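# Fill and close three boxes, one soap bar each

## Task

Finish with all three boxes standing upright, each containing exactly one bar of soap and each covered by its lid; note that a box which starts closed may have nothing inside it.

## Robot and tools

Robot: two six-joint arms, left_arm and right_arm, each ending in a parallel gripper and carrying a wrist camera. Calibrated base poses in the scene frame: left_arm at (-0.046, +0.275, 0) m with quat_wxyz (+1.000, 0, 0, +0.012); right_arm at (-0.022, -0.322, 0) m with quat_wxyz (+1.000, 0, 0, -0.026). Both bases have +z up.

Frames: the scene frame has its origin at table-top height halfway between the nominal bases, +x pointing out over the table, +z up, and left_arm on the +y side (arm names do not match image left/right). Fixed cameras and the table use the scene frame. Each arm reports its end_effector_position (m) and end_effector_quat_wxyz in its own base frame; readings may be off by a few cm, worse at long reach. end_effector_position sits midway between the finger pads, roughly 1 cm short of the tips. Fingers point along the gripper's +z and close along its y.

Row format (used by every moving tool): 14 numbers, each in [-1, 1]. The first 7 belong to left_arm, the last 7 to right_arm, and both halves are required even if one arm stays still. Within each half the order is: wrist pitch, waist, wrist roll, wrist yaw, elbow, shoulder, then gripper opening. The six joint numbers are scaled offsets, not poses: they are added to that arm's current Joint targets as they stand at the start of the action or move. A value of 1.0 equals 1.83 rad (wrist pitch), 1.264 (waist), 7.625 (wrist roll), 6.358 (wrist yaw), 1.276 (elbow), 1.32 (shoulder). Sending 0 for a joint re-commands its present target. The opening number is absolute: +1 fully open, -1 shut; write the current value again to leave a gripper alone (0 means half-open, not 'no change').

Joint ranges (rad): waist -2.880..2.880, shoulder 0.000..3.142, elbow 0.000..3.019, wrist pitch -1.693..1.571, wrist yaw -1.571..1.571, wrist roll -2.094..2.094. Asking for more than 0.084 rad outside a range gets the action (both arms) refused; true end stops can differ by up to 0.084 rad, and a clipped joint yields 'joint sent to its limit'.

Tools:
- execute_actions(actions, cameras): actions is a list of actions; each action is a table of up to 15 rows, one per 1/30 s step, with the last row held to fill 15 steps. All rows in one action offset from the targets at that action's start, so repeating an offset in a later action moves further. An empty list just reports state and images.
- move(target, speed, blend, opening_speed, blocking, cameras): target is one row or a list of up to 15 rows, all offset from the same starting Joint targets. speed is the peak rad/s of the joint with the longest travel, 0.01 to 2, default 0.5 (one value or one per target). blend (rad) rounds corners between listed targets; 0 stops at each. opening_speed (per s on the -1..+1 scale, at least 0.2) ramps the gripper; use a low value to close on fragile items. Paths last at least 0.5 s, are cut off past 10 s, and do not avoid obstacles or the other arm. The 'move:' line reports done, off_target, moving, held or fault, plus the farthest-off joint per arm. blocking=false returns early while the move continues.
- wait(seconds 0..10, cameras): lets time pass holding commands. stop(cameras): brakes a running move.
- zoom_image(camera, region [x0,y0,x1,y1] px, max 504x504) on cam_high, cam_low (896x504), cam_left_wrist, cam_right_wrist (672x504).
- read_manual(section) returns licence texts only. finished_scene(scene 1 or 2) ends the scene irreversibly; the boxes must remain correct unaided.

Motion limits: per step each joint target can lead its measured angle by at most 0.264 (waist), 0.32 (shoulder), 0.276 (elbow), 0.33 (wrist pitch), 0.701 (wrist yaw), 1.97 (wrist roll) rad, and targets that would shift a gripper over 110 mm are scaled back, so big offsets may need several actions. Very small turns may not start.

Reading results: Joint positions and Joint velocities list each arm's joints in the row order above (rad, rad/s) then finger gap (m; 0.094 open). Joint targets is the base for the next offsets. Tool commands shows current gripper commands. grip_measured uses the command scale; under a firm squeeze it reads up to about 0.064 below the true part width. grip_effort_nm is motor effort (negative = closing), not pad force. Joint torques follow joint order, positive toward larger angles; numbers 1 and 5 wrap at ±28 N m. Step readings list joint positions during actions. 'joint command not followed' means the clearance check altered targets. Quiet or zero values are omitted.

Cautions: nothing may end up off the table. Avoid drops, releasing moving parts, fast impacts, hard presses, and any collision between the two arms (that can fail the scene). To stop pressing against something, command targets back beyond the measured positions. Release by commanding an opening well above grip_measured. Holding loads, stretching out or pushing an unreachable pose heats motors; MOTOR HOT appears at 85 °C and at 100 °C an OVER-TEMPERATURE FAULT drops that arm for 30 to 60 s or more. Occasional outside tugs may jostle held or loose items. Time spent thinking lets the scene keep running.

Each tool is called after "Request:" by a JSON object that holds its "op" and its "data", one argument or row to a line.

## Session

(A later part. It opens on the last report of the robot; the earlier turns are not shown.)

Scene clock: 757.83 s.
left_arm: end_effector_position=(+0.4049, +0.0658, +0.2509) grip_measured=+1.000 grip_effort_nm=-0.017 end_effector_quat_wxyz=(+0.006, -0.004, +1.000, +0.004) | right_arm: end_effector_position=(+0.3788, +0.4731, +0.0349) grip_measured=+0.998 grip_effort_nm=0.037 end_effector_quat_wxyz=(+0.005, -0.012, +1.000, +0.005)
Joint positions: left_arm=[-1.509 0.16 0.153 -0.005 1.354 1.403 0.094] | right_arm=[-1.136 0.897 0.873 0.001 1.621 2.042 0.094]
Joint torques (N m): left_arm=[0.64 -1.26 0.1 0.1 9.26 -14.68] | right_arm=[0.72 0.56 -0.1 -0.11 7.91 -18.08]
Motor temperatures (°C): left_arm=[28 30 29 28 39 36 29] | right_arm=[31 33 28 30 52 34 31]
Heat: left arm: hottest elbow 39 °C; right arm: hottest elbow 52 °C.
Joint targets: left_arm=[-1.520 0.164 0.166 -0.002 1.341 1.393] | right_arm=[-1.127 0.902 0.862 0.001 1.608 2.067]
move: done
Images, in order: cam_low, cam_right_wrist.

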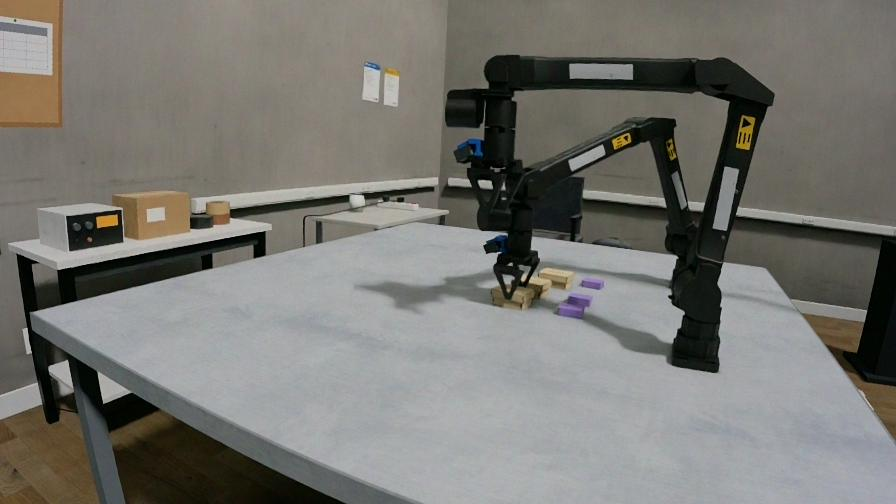

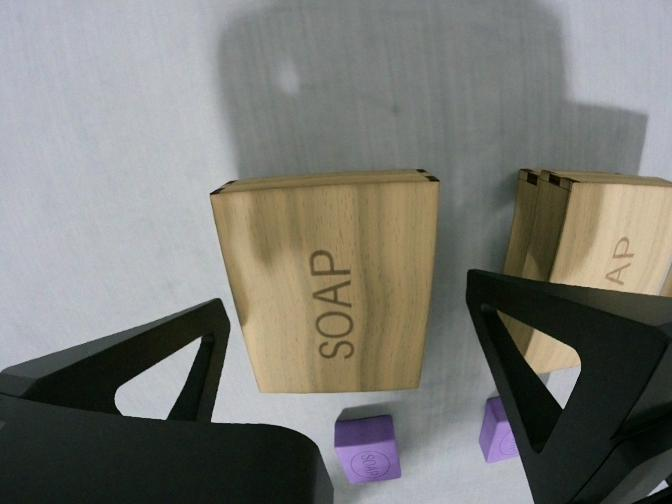

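Request:
{"op": "move", "data": {
  "target": [
    [0,0,0,0,0,0,1,0,0.0071,0,0,0,0,1],
    [0,0,0,0,0,0,1,0,0.0071,0,0,0,0,0.2]
  ],
  "opening_speed": 0.3,
  "cameras": ["cam_right_wrist"]
}}

Request:
{"op": "move", "data": {
  "target": [
    [0,0,0,0,0,0,1,-0.0093,0,0,0,0.0533,-0.0288,0.2],
    [0,0,0,0,0,0,1,-0.0645,0,0,0,0.098,-0.0621,0.2],
    [0,0,0,0,0,0,1,-0.1268,0,0,0,0.1583,-0.0894,0.2]
  ],
  "speed": 0.1
}}

Request:
{"op": "zoom_image", "data": {
  "camera": "cam_high",
  "region": [360, 190, 460, 280]
}}

Request:
{"op": "zoom_image", "data": {
  "camera": "cam_left_wrist",
  "region": [500, 80, 672, 290]
}}

Scene clock: 783.13 s.
Motor temperatures (°C): left_arm=[28 29 29 28 39 36 29] | right_arm=[31 33 28 30 46 36 31]
Heat: left arm: hottest elbow 39 °C; right arm: hottest elbow 46 °C.
move: done
Images, in order: cam_right_wrist.

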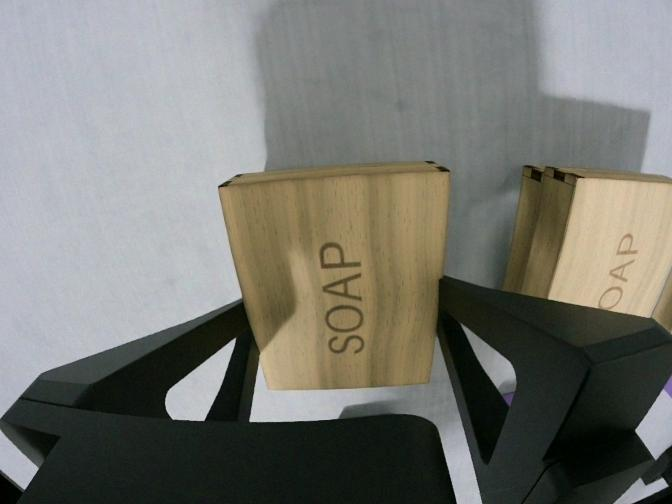

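Scene clock: 786.47 s.
left_arm: end_effector_position=(+0.4049, +0.0658, +0.2509) grip_measured=+1.000 grip_effort_nm=-0.012 end_effector_quat_wxyz=(+0.006, -0.004, +1.000, +0.004) | right_arm: end_effector_position=(+0.3745, +0.4747, +0.1281) grip_measured=+0.366 grip_effort_nm=-1.072 end_effector_quat_wxyz=(+0.003, -0.015, +1.000, +0.002)
Joint positions: left_arm=[-1.509 0.16 0.153 -0.005 1.354 1.403 0.094] | right_arm=[-1.351 0.904 0.873 0.001 1.751 1.963 0.064]
Joint torques (N m): left_arm=[0.66 -1.32 0.09 0.1 9.28 -14.62] | right_arm=[0.13 0.79 -0.09 -0.1 14.57 -20.6]
Joint targets: left_arm=[-1.520 0.164 0.165 -0.002 1.341 1.393] | right_arm=[-1.359 0.911 0.862 0.001 1.810 1.949]
move: off_target (right_arm); right_arm: the elbow is farthest, 0.059 rad from its target

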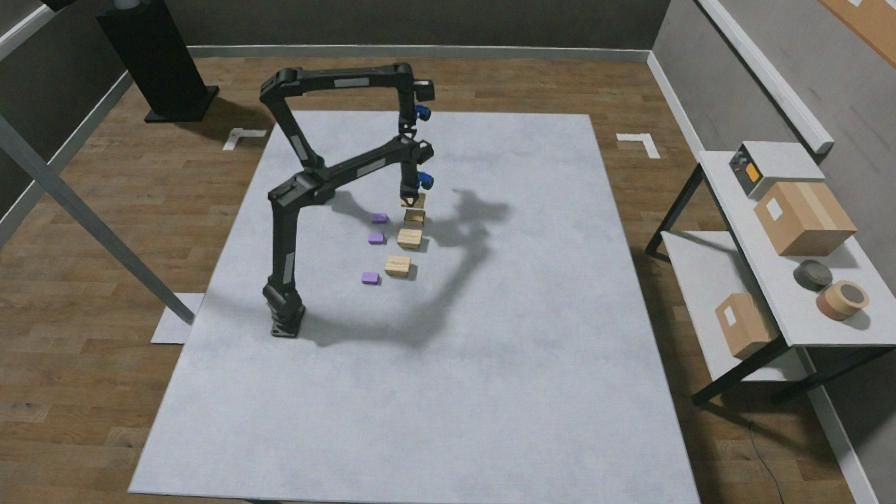

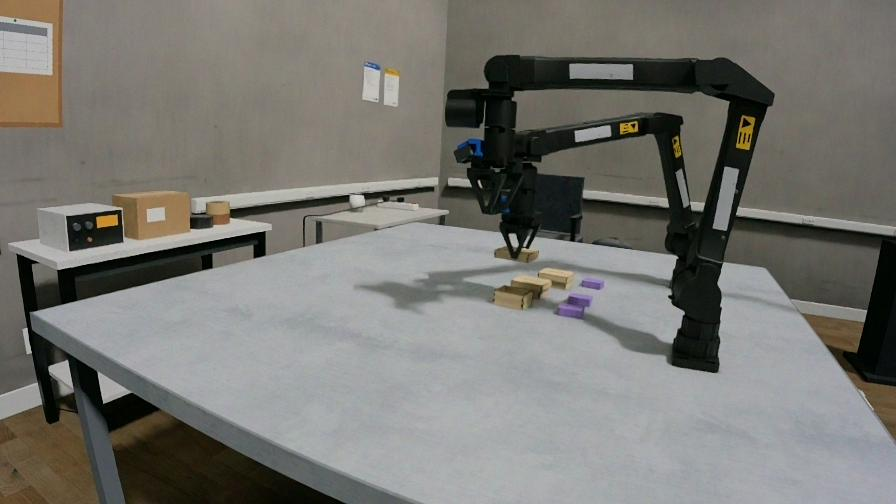

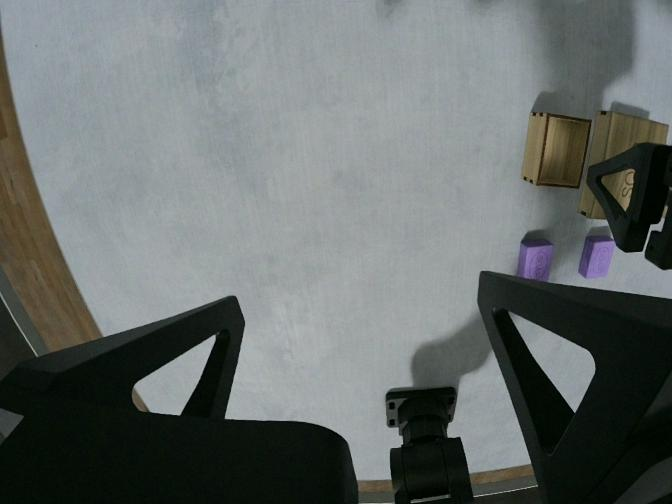

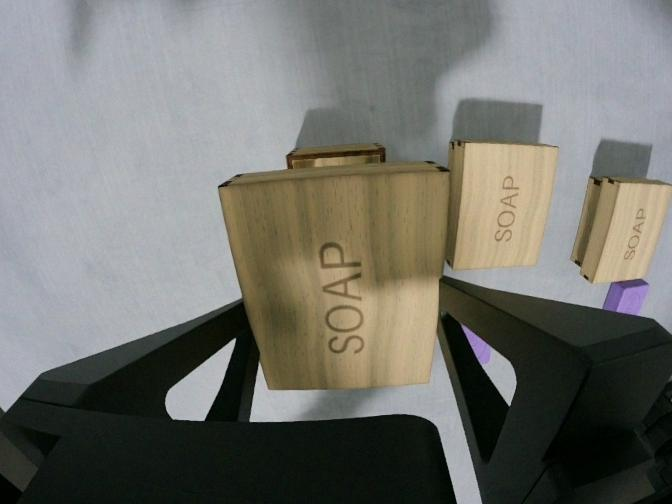

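Scaled by 5.040 from the camera's 896x504 image, which has a finer 1280x720 frame.

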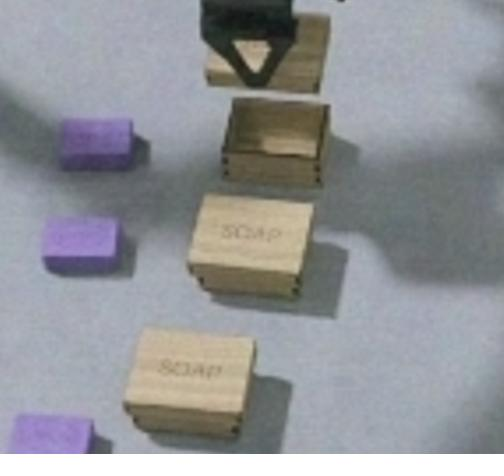

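Scaled by 2.400 from the camera's 672x504 image, which has a finer 960x720 frame.

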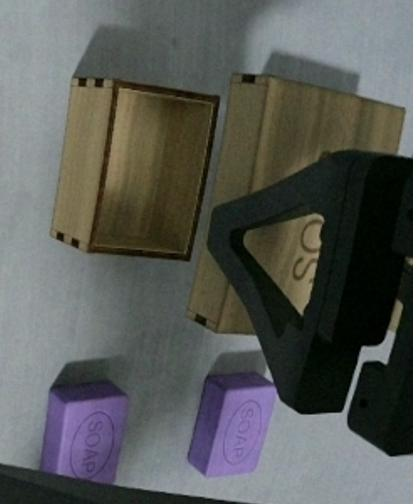

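Request:
{"op": "move", "data": {
  "target": [
    [0,0,0,0,0,0,1,0,-0.2856,0,0,0,0,0.2],
    [0.1875,-0.5684,-0.1175,0,-0.3627,-0.0916,1,0,-0.2856,0,0,0,0,0.2]
  ],
  "speed": [0.25,0.5]
}}

Request:
{"op": "zoom_image", "data": {
  "camera": "cam_left_wrist",
  "region": [168, 50, 588, 410]
}}

Scene clock: 829.63 s.
left_arm: end_effector_position=(+0.2819, -0.1713, +0.1197) grip_measured=+1.000 grip_effort_nm=-0.012 end_effector_quat_wxyz=(-0.005, -0.085, +0.996, +0.006) | right_arm: end_effector_position=(+0.5168, +0.3136, +0.1281) grip_measured=+0.366 grip_effort_nm=-1.077 end_effector_quat_wxyz=(+0.003, +0.163, +0.987, +0.002)
Joint positions: left_arm=[-1.189 -0.547 -0.716 -0.004 0.891 1.288 0.094] | right_arm=[-1.352 0.547 0.873 0.001 1.751 1.963 0.064]
Joint torques (N m): left_arm=[1.54 -2.2 -0.21 0 8.47 -11.99] | right_arm=[0.09 0.44 -0.09 -0.11 14.56 -20.78]
Motor temperatures (°C): left_arm=[28 29 29 28 40 36 29] | right_arm=[31 33 28 30 54 37 32]
Heat: left arm: hottest elbow 40 °C; right arm: hottest elbow 54 °C.
Joint targets: left_arm=[-1.177 -0.555 -0.730 -0.002 0.879 1.272] | right_arm=[-1.359 0.550 0.862 0.001 1.810 1.949]
move: off_target (right_arm); right_arm: the elbow is farthest, 0.059 rad from its target

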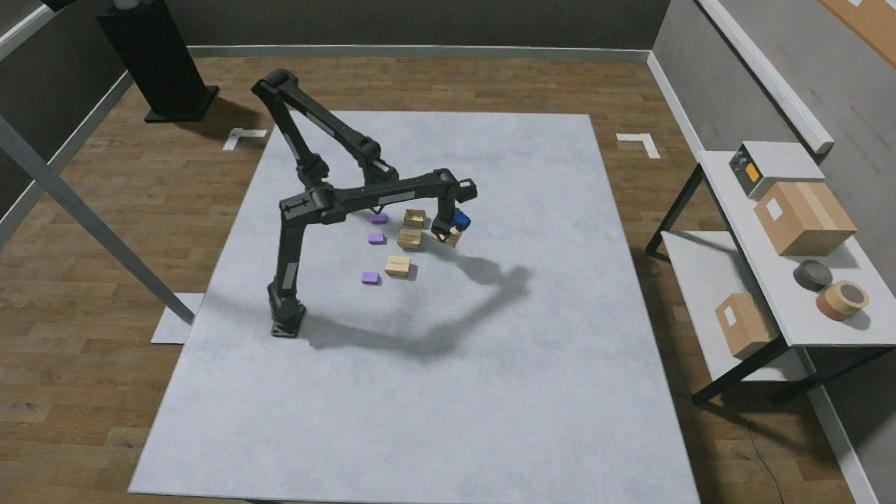

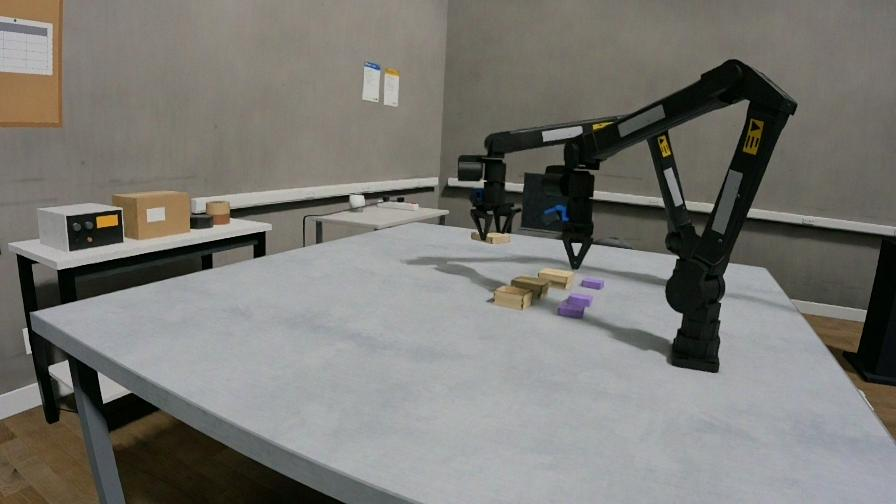

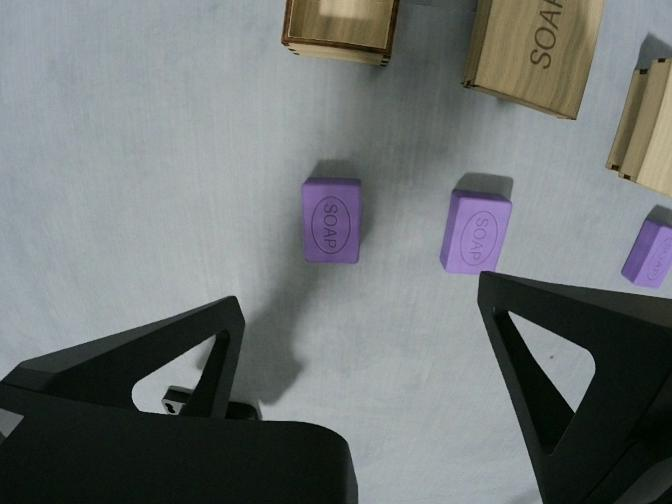

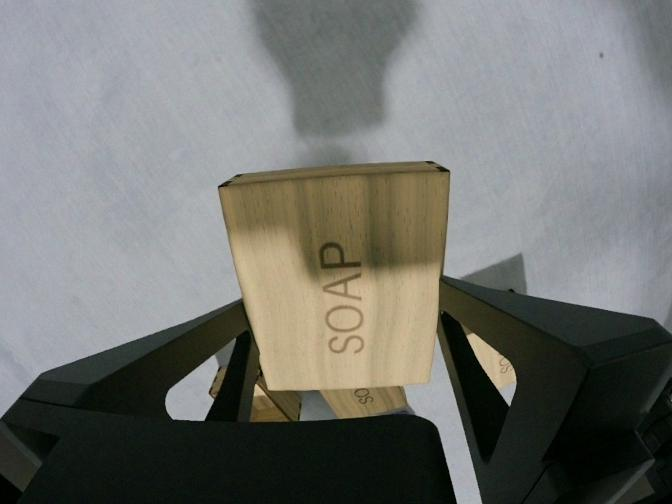

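Scaled by 1.200 from the camera's 672x504 image, which has a finer 960x720 frame.

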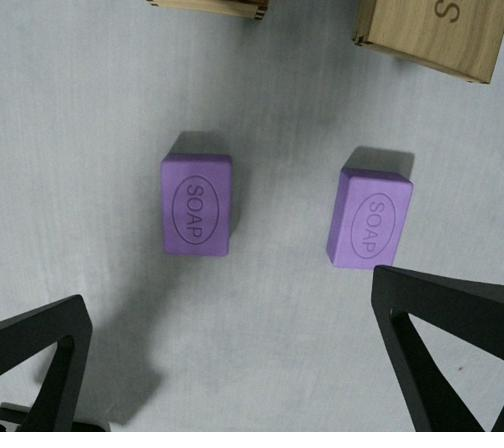

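Request:
{"op": "move", "data": {
  "target": [0.083,0.0095,0,0,-0.0847,0.0338,1,0,0,0,0,0,0,0.2],
  "speed": 0.3,
  "cameras": ["cam_left_wrist"]
}}

Scene clock: 854.00 s.
left_arm: end_effector_position=(+0.2750, -0.1671, +0.0796) grip_measured=+1.000 grip_effort_nm=-0.002 end_effector_quat_wxyz=(+0.009, -0.085, +0.996, -0.004) | right_arm: end_effector_position=(+0.5168, +0.3136, +0.1281) grip_measured=+0.366 grip_effort_nm=-1.072 end_effector_quat_wxyz=(+0.003, +0.163, +0.987, +0.002)
Joint positions: left_arm=[-1.038 -0.547 -0.717 -0.004 0.782 1.297 0.094] | right_arm=[-1.352 0.547 0.873 0.001 1.751 1.963 0.064]
Joint torques (N m): left_arm=[1.61 -1.32 -0.21 0 8.08 -8.41] | right_arm=[0.09 0.44 -0.09 -0.11 14.56 -20.78]
Joint targets: left_arm=[-1.025 -0.543 -0.730 -0.002 0.771 1.316] | right_arm=[-1.359 0.550 0.862 0.001 1.810 1.949]
move: off_target (right_arm); right_arm: the elbow is farthest, 0.059 rad from its target
Images, in order: cam_left_wrist.

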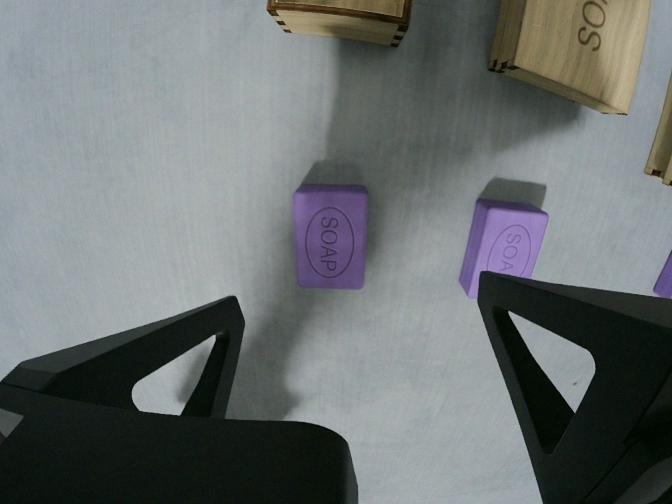

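Request:
{"op": "move", "data": {
  "target": [0.0608,0.0182,0,0,-0.0495,0.037,1,0,0,0,0,0,0,0.2],
  "speed": 0.3,
  "cameras": ["cam_left_wrist"]
}}

Scene clock: 925.27 s.
left_arm: end_effector_position=(+0.2731, -0.1603, +0.0444) grip_measured=+1.000 grip_effort_nm=-0.017 end_effector_quat_wxyz=(+0.007, -0.093, +0.996, -0.003) | right_arm: end_effector_position=(+0.5168, +0.3136, +0.1281) grip_measured=+0.366 grip_effort_nm=-1.082 end_effector_quat_wxyz=(+0.003, +0.163, +0.987, +0.002)
Joint positions: left_arm=[-0.927 -0.532 -0.717 -0.004 0.718 1.347 0.094] | right_arm=[-1.352 0.547 0.873 0.001 1.751 1.963 0.064]
Joint torques (N m): left_arm=[1.63 -0.67 -0.21 0 7.53 -8.59] | right_arm=[0.1 0.44 -0.09 -0.11 14.57 -20.78]
Joint targets: left_arm=[-0.914 -0.520 -0.730 -0.002 0.707 1.365] | right_arm=[-1.359 0.550 0.862 0.001 1.810 1.949]
move: off_target (right_arm); right_arm: the elbow is farthest, 0.059 rad from its target
Images, in order: cam_left_wrist.

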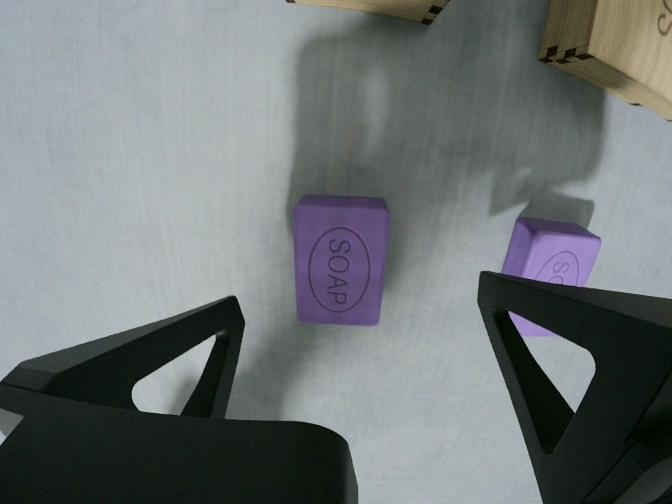

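Request:
{"op": "move", "data": {
  "target": [
    [0.0163,0.0119,0,0,-0.0084,0.0144,0.3,0,0,0,0,0,0,0.2],
    [0.0488,0.0119,0,0,-0.0251,0.0433,0.3,0,0,0,0,0,0,0.2]
  ],
  "speed": 0.2,
  "blend": 0.02,
  "cameras": ["cam_left_wrist"]
}}

Scene clock: 942.20 s.
left_arm: end_effector_position=(+0.2765, -0.1568, +0.0189) grip_measured=+0.302 grip_effort_nm=-0.139 end_effector_quat_wxyz=(+0.008, -0.100, +0.995, -0.004) | right_arm: end_effector_position=(+0.5168, +0.3136, +0.1281) grip_measured=+0.366 grip_effort_nm=-1.072 end_effector_quat_wxyz=(+0.003, +0.163, +0.987, +0.002)
Joint positions: left_arm=[-0.838 -0.517 -0.718 -0.004 0.687 1.402 0.061] | right_arm=[-1.352 0.547 0.873 0.001 1.751 1.963 0.064]
Joint torques (N m): left_arm=[1.62 -0.67 -0.21 0 6.95 -8.82] | right_arm=[0.1 0.44 -0.09 -0.1 14.57 -20.78]
Motor temperatures (°C): left_arm=[27 29 29 28 39 33 29] | right_arm=[31 33 28 30 59 39 33]
Heat: left arm: hottest elbow 39 °C; right arm: hottest elbow 59 °C.
Joint targets: left_arm=[-0.825 -0.505 -0.730 -0.002 0.675 1.422] | right_arm=[-1.359 0.550 0.862 0.001 1.810 1.949]
move: off_target (right_arm); blend cut to 0 rad at target 1; right_arm: the elbow is farthest, 0.059 rad from its target
Images, in order: cam_left_wrist.

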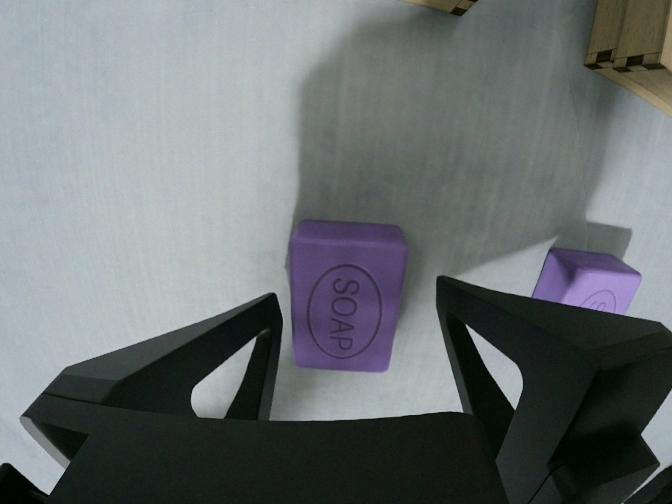

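Request:
{"op": "move", "data": {
  "target": [0,0,0,0,0,0,-0.4,0,0,0,0,0,0,0.2],
  "opening_speed": 0.3,
  "cameras": ["cam_left_wrist"]
}}

Scene clock: 951.03 s.
left_arm: end_effector_position=(+0.2766, -0.1569, +0.0189) grip_measured=-0.200 grip_effort_nm=-1.043 end_effector_quat_wxyz=(+0.009, -0.100, +0.995, -0.004) | right_arm: end_effector_position=(+0.5168, +0.3136, +0.1281) grip_measured=+0.366 grip_effort_nm=-1.077 end_effector_quat_wxyz=(+0.003, +0.163, +0.987, +0.002)
Joint positions: left_arm=[-0.837 -0.517 -0.718 -0.004 0.687 1.402 0.038] | right_arm=[-1.352 0.547 0.873 0.001 1.751 1.963 0.064]
Joint torques (N m): left_arm=[1.63 -0.62 -0.21 0 6.97 -8.82] | right_arm=[0.09 0.38 -0.09 -0.11 14.54 -20.78]
Joint targets: left_arm=[-0.824 -0.505 -0.730 -0.002 0.675 1.422] | right_arm=[-1.359 0.550 0.862 0.001 1.810 1.949]
move: off_target (right_arm); right_arm: the elbow is farthest, 0.059 rad from its target
Images, in order: cam_left_wrist.

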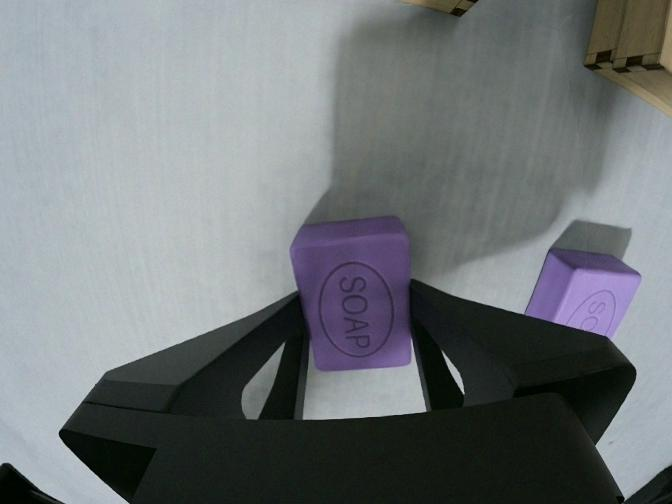

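Request:
{"op": "move", "data": {
  "target": [
    [-0.245,0,0,0,0.1782,-0.1676,-0.4,0,0,0,0,0,0,0.2],
    [-0.2156,0.1329,0.0511,0,0.4208,0.1078,-0.4,0,0,0,0,0,0,0.2]
  ],
  "speed": 0.4,
  "blend": 0.1
}}

Scene clock: 979.60 s.
left_arm: end_effector_position=(+0.3968, -0.1424, +0.1203) grip_measured=-0.200 grip_effort_nm=-1.033 end_effector_quat_wxyz=(-0.022, -0.005, +1.000, +0.010) | right_arm: end_effector_position=(+0.5168, +0.3136, +0.1281) grip_measured=+0.366 grip_effort_nm=-1.077 end_effector_quat_wxyz=(+0.003, +0.163, +0.987, +0.002)
Joint positions: left_arm=[-1.229 -0.345 -0.355 -0.004 1.155 1.545 0.038] | right_arm=[-1.352 0.547 0.873 0.001 1.751 1.963 0.064]
Joint torques (N m): left_arm=[1.4 -0.91 0.09 0.02 14.79 -13.63] | right_arm=[0.1 0.44 -0.09 -0.11 14.56 -20.78]
Joint targets: left_arm=[-1.219 -0.337 -0.341 -0.002 1.212 1.565] | right_arm=[-1.359 0.550 0.862 0.001 1.810 1.949]
move: off_target (left_arm, right_arm); left_arm: the elbow is farthest, 0.056 rad from its target; right_arm: the elbow is farthest, 0.059 rad from its target

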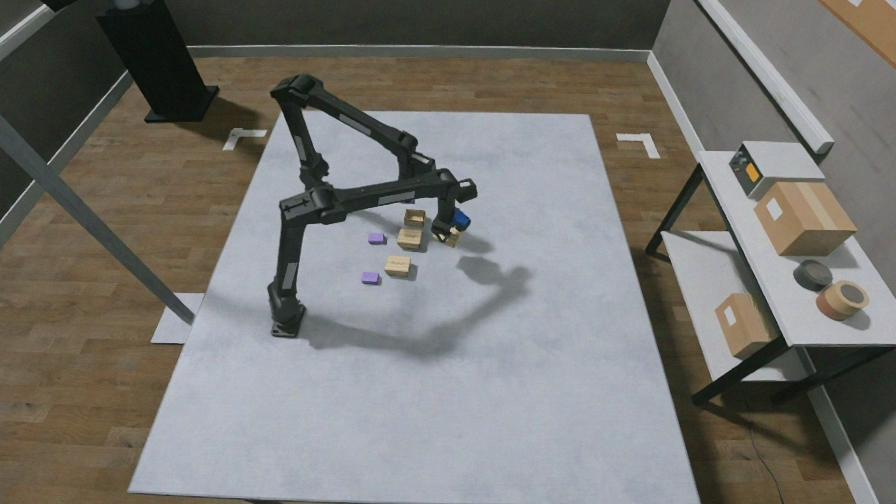

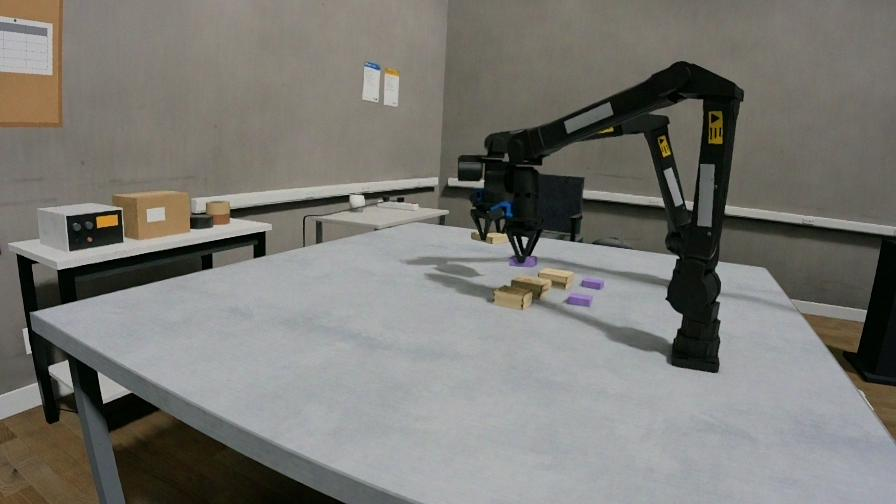

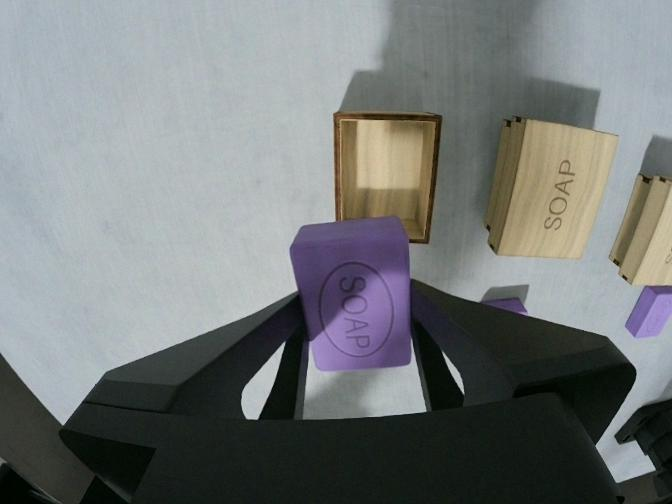

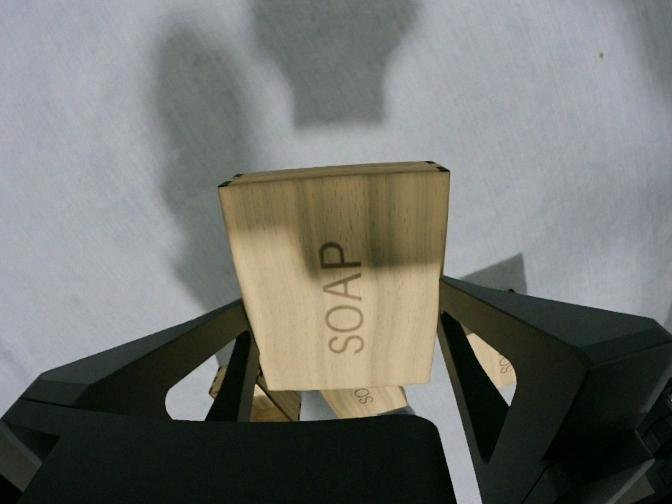

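Request:
{"op": "move", "data": {
  "target": [0.0601,-0.0261,0.0164,0,-0.0556,0.0424,-0.4,0,0,0,0,0,0,0.2],
  "speed": 0.2,
  "cameras": ["cam_left_wrist"]
}}

Scene clock: 1062.57 s.
left_arm: end_effector_position=(+0.4184, -0.1568, +0.0981) grip_measured=-0.200 grip_effort_nm=-1.038 end_effector_quat_wxyz=(+0.004, +0.065, +0.998, +0.001) | right_arm: end_effector_position=(+0.5168, +0.3136, +0.1281) grip_measured=+0.366 grip_effort_nm=-1.077 end_effector_quat_wxyz=(+0.003, +0.163, +0.987, +0.002)
Joint positions: left_arm=[-1.122 -0.359 -0.23 -0.004 1.155 1.597 0.038] | right_arm=[-1.352 0.547 0.873 0.001 1.751 1.963 0.064]
Joint torques (N m): left_arm=[1.55 -2.43 0.11 0.03 8.18 -14.15] | right_arm=[0.09 0.44 -0.09 -0.11 14.57 -20.78]
Motor temperatures (°C): left_arm=[27 29 29 28 55 34 32] | right_arm=[31 33 28 30 61 40 33]
Heat: left arm: hottest elbow 55 °C; right arm: hottest elbow 61 °C.
Joint targets: left_arm=[-1.109 -0.370 -0.216 -0.002 1.141 1.621] | right_arm=[-1.359 0.550 0.862 0.001 1.810 1.949]
move: off_target (right_arm); right_arm: the elbow is farthest, 0.059 rad from its target
Images, in order: cam_left_wrist.

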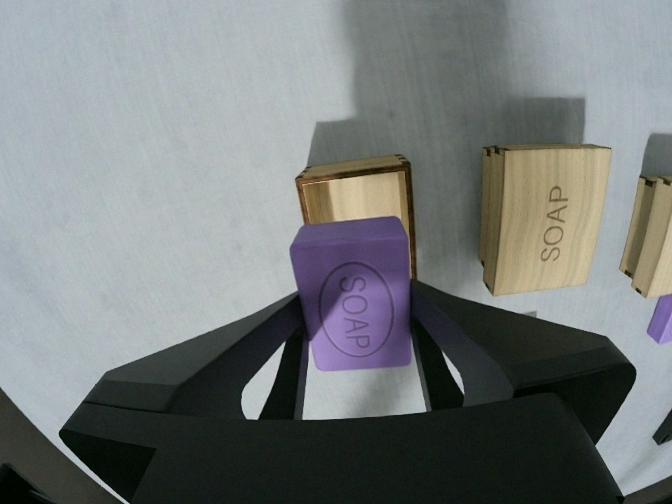

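Request:
{"op": "move", "data": {
  "target": [0.0459,-0.0079,0,0,-0.0379,0.0258,-0.4,0,0,0,0,0,0,0.2],
  "speed": 0.15,
  "cameras": ["cam_left_wrist","cam_low"]
}}

Request:
{"op": "zoom_image", "data": {
  "camera": "cam_low",
  "region": [460, 220, 600, 320]
}}

Scene clock: 1080.27 s.
left_arm: end_effector_position=(+0.4140, -0.1594, +0.0659) grip_measured=-0.200 grip_effort_nm=-1.033 end_effector_quat_wxyz=(+0.003, +0.069, +0.998, +0.001) | right_arm: end_effector_position=(+0.5168, +0.3136, +0.1281) grip_measured=+0.366 grip_effort_nm=-1.082 end_effector_quat_wxyz=(+0.003, +0.163, +0.987, +0.002)
Joint positions: left_arm=[-1.038 -0.368 -0.229 -0.004 1.103 1.632 0.038] | right_arm=[-1.352 0.547 0.873 0.001 1.751 1.963 0.064]
Joint torques (N m): left_arm=[1.72 -2.49 0.09 0.03 8.12 -14.33] | right_arm=[0.1 0.44 -0.09 -0.1 14.56 -20.78]
Joint targets: left_arm=[-1.025 -0.380 -0.216 -0.002 1.093 1.654] | right_arm=[-1.359 0.550 0.862 0.001 1.810 1.949]
move: off_target (right_arm); right_arm: the elbow is farthest, 0.059 rad from its target
Images, in order: cam_low, cam_left_wrist.

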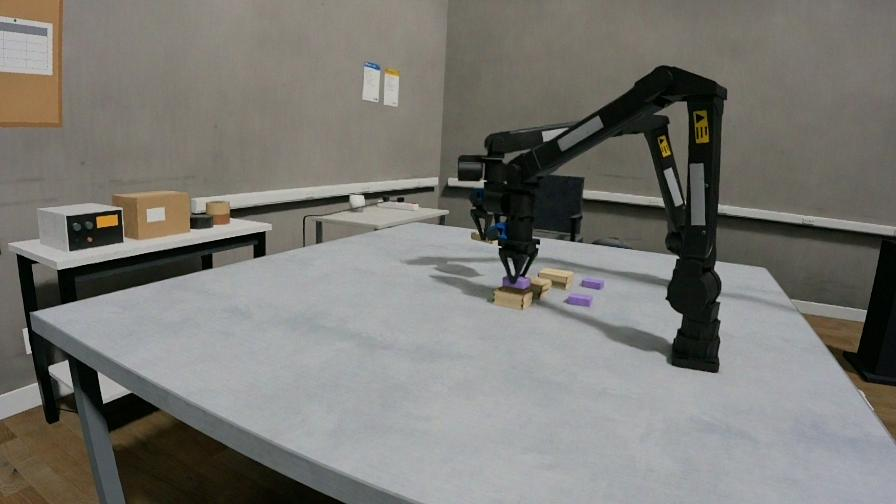

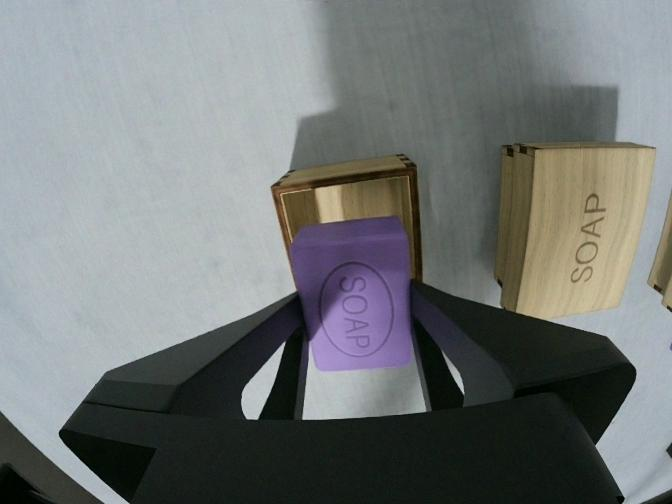

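Scaled by 3.600 from the camera's 896x504 image, which has a finer 1280x720 frame.

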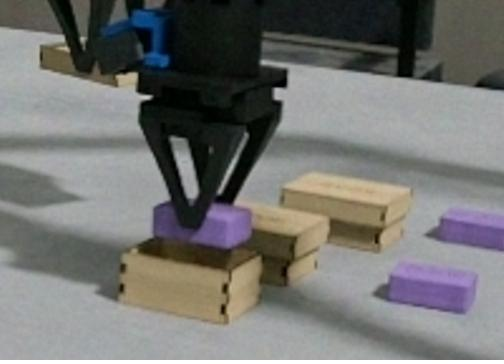

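Request:
{"op": "move", "data": {
  "target": [0.0362,0,0,0,-0.0234,0.0277,-0.4,0,0,0,0,0,0,0.2],
  "speed": 0.06,
  "cameras": ["cam_left_wrist","cam_low"]
}}

Request:
{"op": "zoom_image", "data": {
  "camera": "cam_low",
  "region": [460, 220, 600, 320]
}}

Scene clock: 1099.87 s.
left_arm: end_effector_position=(+0.4142, -0.1594, +0.0417) grip_measured=-0.200 grip_effort_nm=-1.043 end_effector_quat_wxyz=(+0.003, +0.070, +0.998, +0.001) | right_arm: end_effector_position=(+0.5168, +0.3136, +0.1281) grip_measured=+0.366 grip_effort_nm=-1.087 end_effector_quat_wxyz=(+0.003, +0.163, +0.987, +0.002)
Joint positions: left_arm=[-0.972 -0.368 -0.229 -0.004 1.073 1.666 0.038] | right_arm=[-1.352 0.547 0.873 0.001 1.751 1.963 0.064]
Joint torques (N m): left_arm=[1.83 -2.49 0.09 0.03 7.75 -14.56] | right_arm=[0.09 0.44 -0.09 -0.1 14.57 -20.78]
Motor temperatures (°C): left_arm=[27 29 29 28 47 35 32] | right_arm=[31 33 28 30 61 40 33]
Heat: left arm: hottest elbow 47 °C; right arm: hottest elbow 61 °C.
Joint targets: left_arm=[-0.959 -0.380 -0.215 -0.002 1.063 1.691] | right_arm=[-1.359 0.550 0.862 0.001 1.810 1.949]
move: off_target (right_arm); right_arm: the elbow is farthest, 0.059 rad from its target
Images, in order: cam_low, cam_left_wrist.

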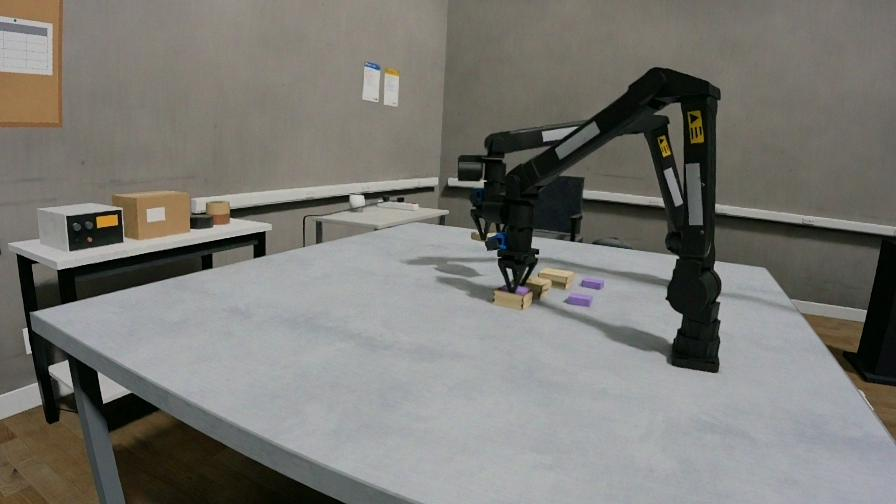

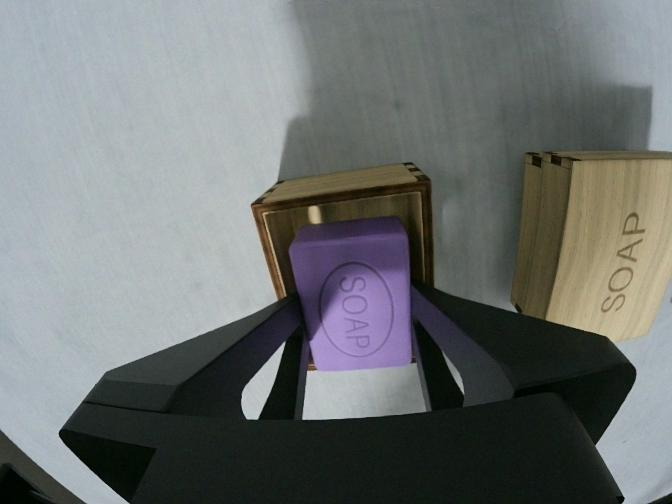

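Scaled by 3.600 from the camera's 896x504 image, which has a finer 1280x720 frame.

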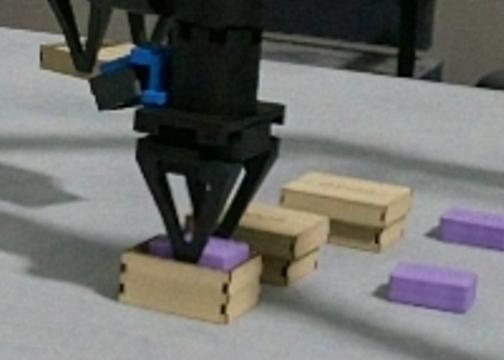

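Request:
{"op": "move", "data": {
  "target": [
    [0.0075,0,0,0,-0.0049,0.0058,-0.4,0,0,0,0,0,0,0.2],
    [0.0075,0,0,0,-0.0049,0.0058,-0.15,0,0,0,0,0,0,0.2]
  ],
  "speed": 0.05,
  "opening_speed": 0.2,
  "cameras": ["cam_left_wrist","cam_low"]
}}

Request:
{"op": "zoom_image", "data": {
  "camera": "cam_low",
  "region": [460, 220, 600, 320]
}}

Scene clock: 1116.40 s.
left_arm: end_effector_position=(+0.4142, -0.1595, +0.0366) grip_measured=-0.154 grip_effort_nm=0.110 end_effector_quat_wxyz=(+0.004, +0.070, +0.998, +0.001) | right_arm: end_effector_position=(+0.5168, +0.3136, +0.1281) grip_measured=+0.366 grip_effort_nm=-1.072 end_effector_quat_wxyz=(+0.003, +0.163, +0.987, +0.002)
Joint positions: left_arm=[-0.957 -0.368 -0.229 -0.004 1.067 1.674 0.04] | right_arm=[-1.352 0.547 0.873 0.001 1.751 1.963 0.064]
Joint torques (N m): left_arm=[1.61 -2.49 0.09 0.03 7.68 -14.39] | right_arm=[0.09 0.44 -0.09 -0.11 14.57 -20.78]
Joint targets: left_arm=[-0.945 -0.380 -0.216 -0.002 1.057 1.699] | right_arm=[-1.359 0.550 0.862 0.001 1.810 1.949]
move: off_target (right_arm); right_arm: the elbow is farthest, 0.059 rad from its target
Images, in order: cam_low, cam_left_wrist.

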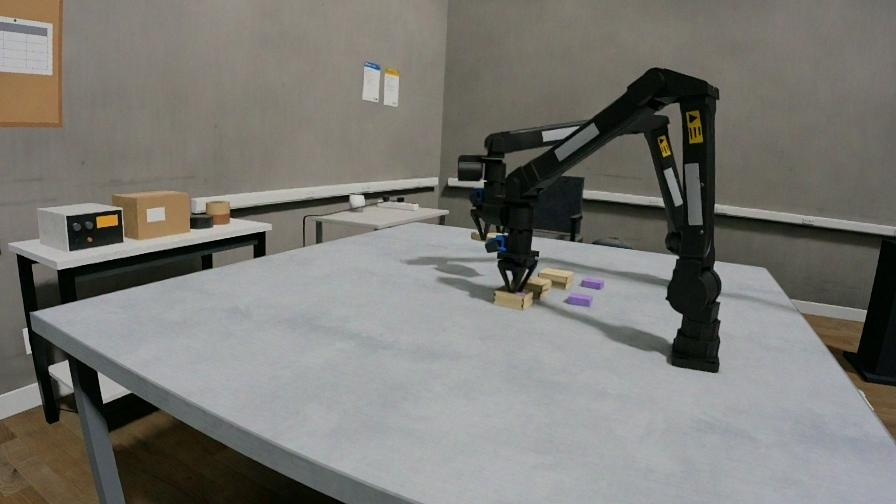

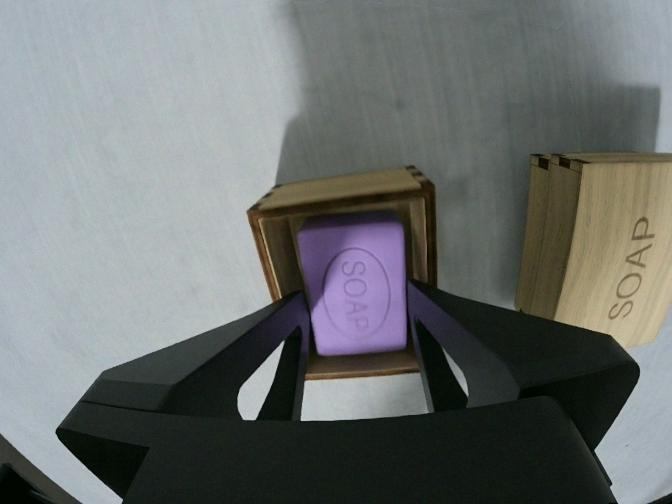

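Scaled by 3.600 from the camera's 896x504 image, which has a finer 1280x720 frame.

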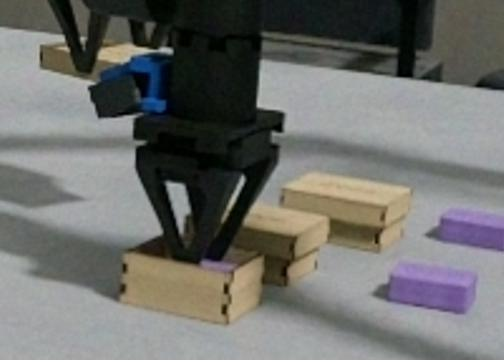

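Request:
{"op": "move", "data": {
  "target": [
    [-0.0115,0,0,0,0.0478,-0.0295,-0.15,0,0,0,0,0,0,0.2],
    [-0.0557,0,0,0,0.0776,-0.0606,-0.15,0,0,0,0,0,0,0.2],
    [-0.1016,0,0,0,0.1183,-0.0871,-0.15,0,0,0,0,0,0,0.2],
    [-0.3142,0.4304,0.0501,0,0.2226,-0.2318,-0.15,0,0,0,0,0,0,0.2]
  ],
  "speed": [0.1,0.15,0.3,0.5],
  "cameras": ["cam_low","cam_left_wrist","cam_high"]
}}

Request:
{"op": "zoom_image", "data": {
  "camera": "cam_low",
  "region": [480, 220, 600, 320]
}}

Request:
{"op": "zoom_image", "data": {
  "camera": "cam_high",
  "region": [350, 180, 500, 290]
}}

Scene clock: 1143.97 s.
left_arm: end_effector_position=(+0.3867, +0.0633, +0.2264) grip_measured=-0.152 grip_effort_nm=0.115 end_effector_quat_wxyz=(-0.026, -0.005, +1.000, -0.002) | right_arm: end_effector_position=(+0.5168, +0.3136, +0.1281) grip_measured=+0.366 grip_effort_nm=-1.077 end_effector_quat_wxyz=(+0.003, +0.163, +0.987, +0.002)
Joint positions: left_arm=[-1.509 0.162 0.152 -0.004 1.288 1.402 0.04] | right_arm=[-1.352 0.547 0.873 0.001 1.751 1.963 0.064]
Joint torques (N m): left_arm=[0.55 -1.38 0.11 0.03 15.12 -14.33] | right_arm=[0.09 0.44 -0.09 -0.11 14.58 -20.78]
Joint targets: left_arm=[-1.520 0.164 0.166 -0.002 1.341 1.393] | right_arm=[-1.359 0.550 0.862 0.001 1.810 1.949]
move: off_target (left_arm, right_arm); left_arm: the elbow is farthest, 0.053 rad from its target; right_arm: the elbow is farthest, 0.059 rad from its target
Images, in order: cam_high, cam_low, cam_left_wrist.

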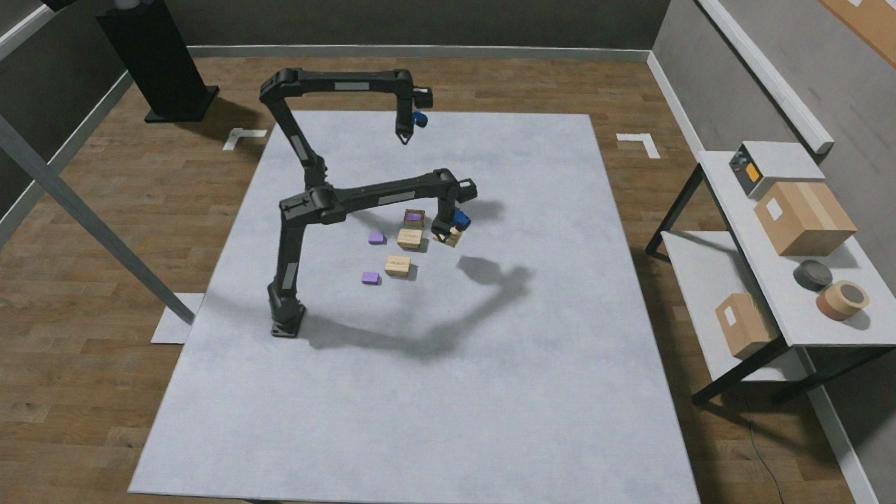

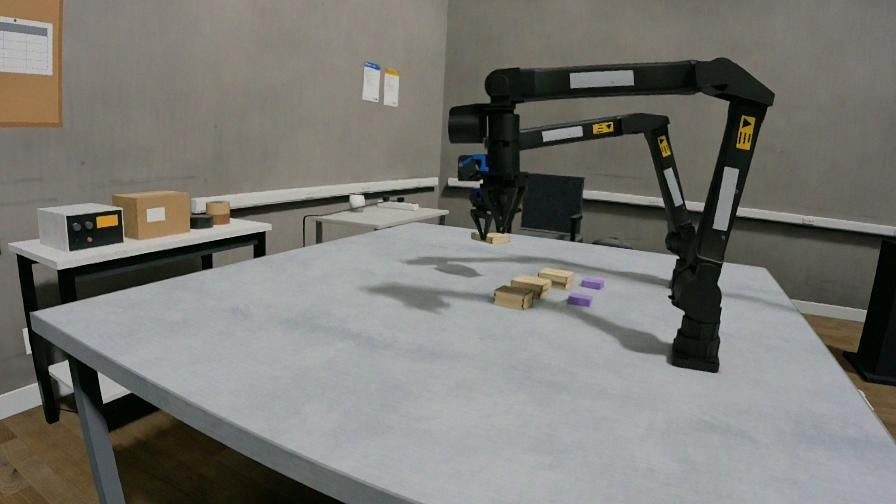

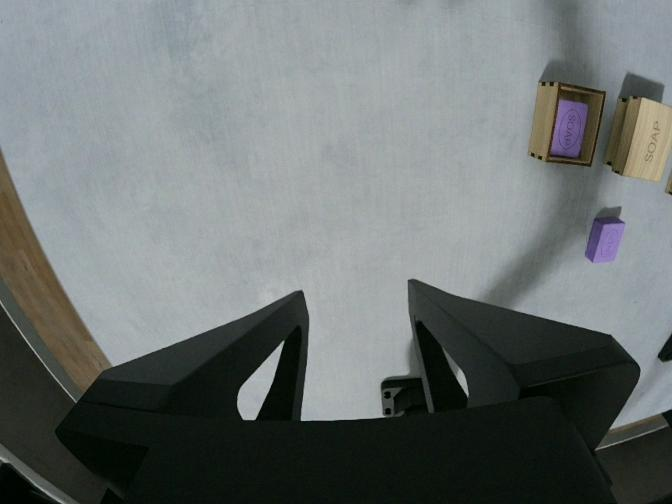

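Scaled by 4.200 from the camera's 896x504 image, which has a finer 1280x720 frame.

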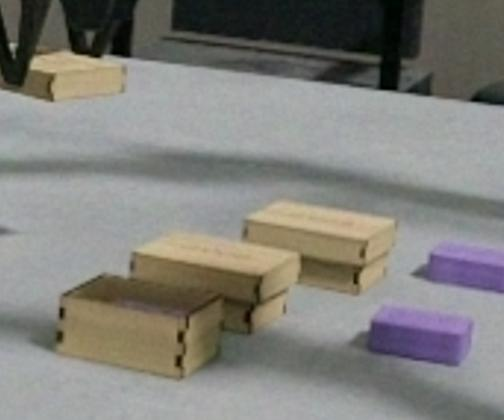

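Scaled by 3.360 from the camera's 896x504 image, which has a finer 1280x720 frame.

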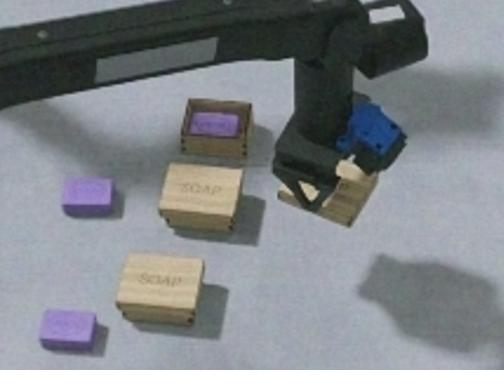

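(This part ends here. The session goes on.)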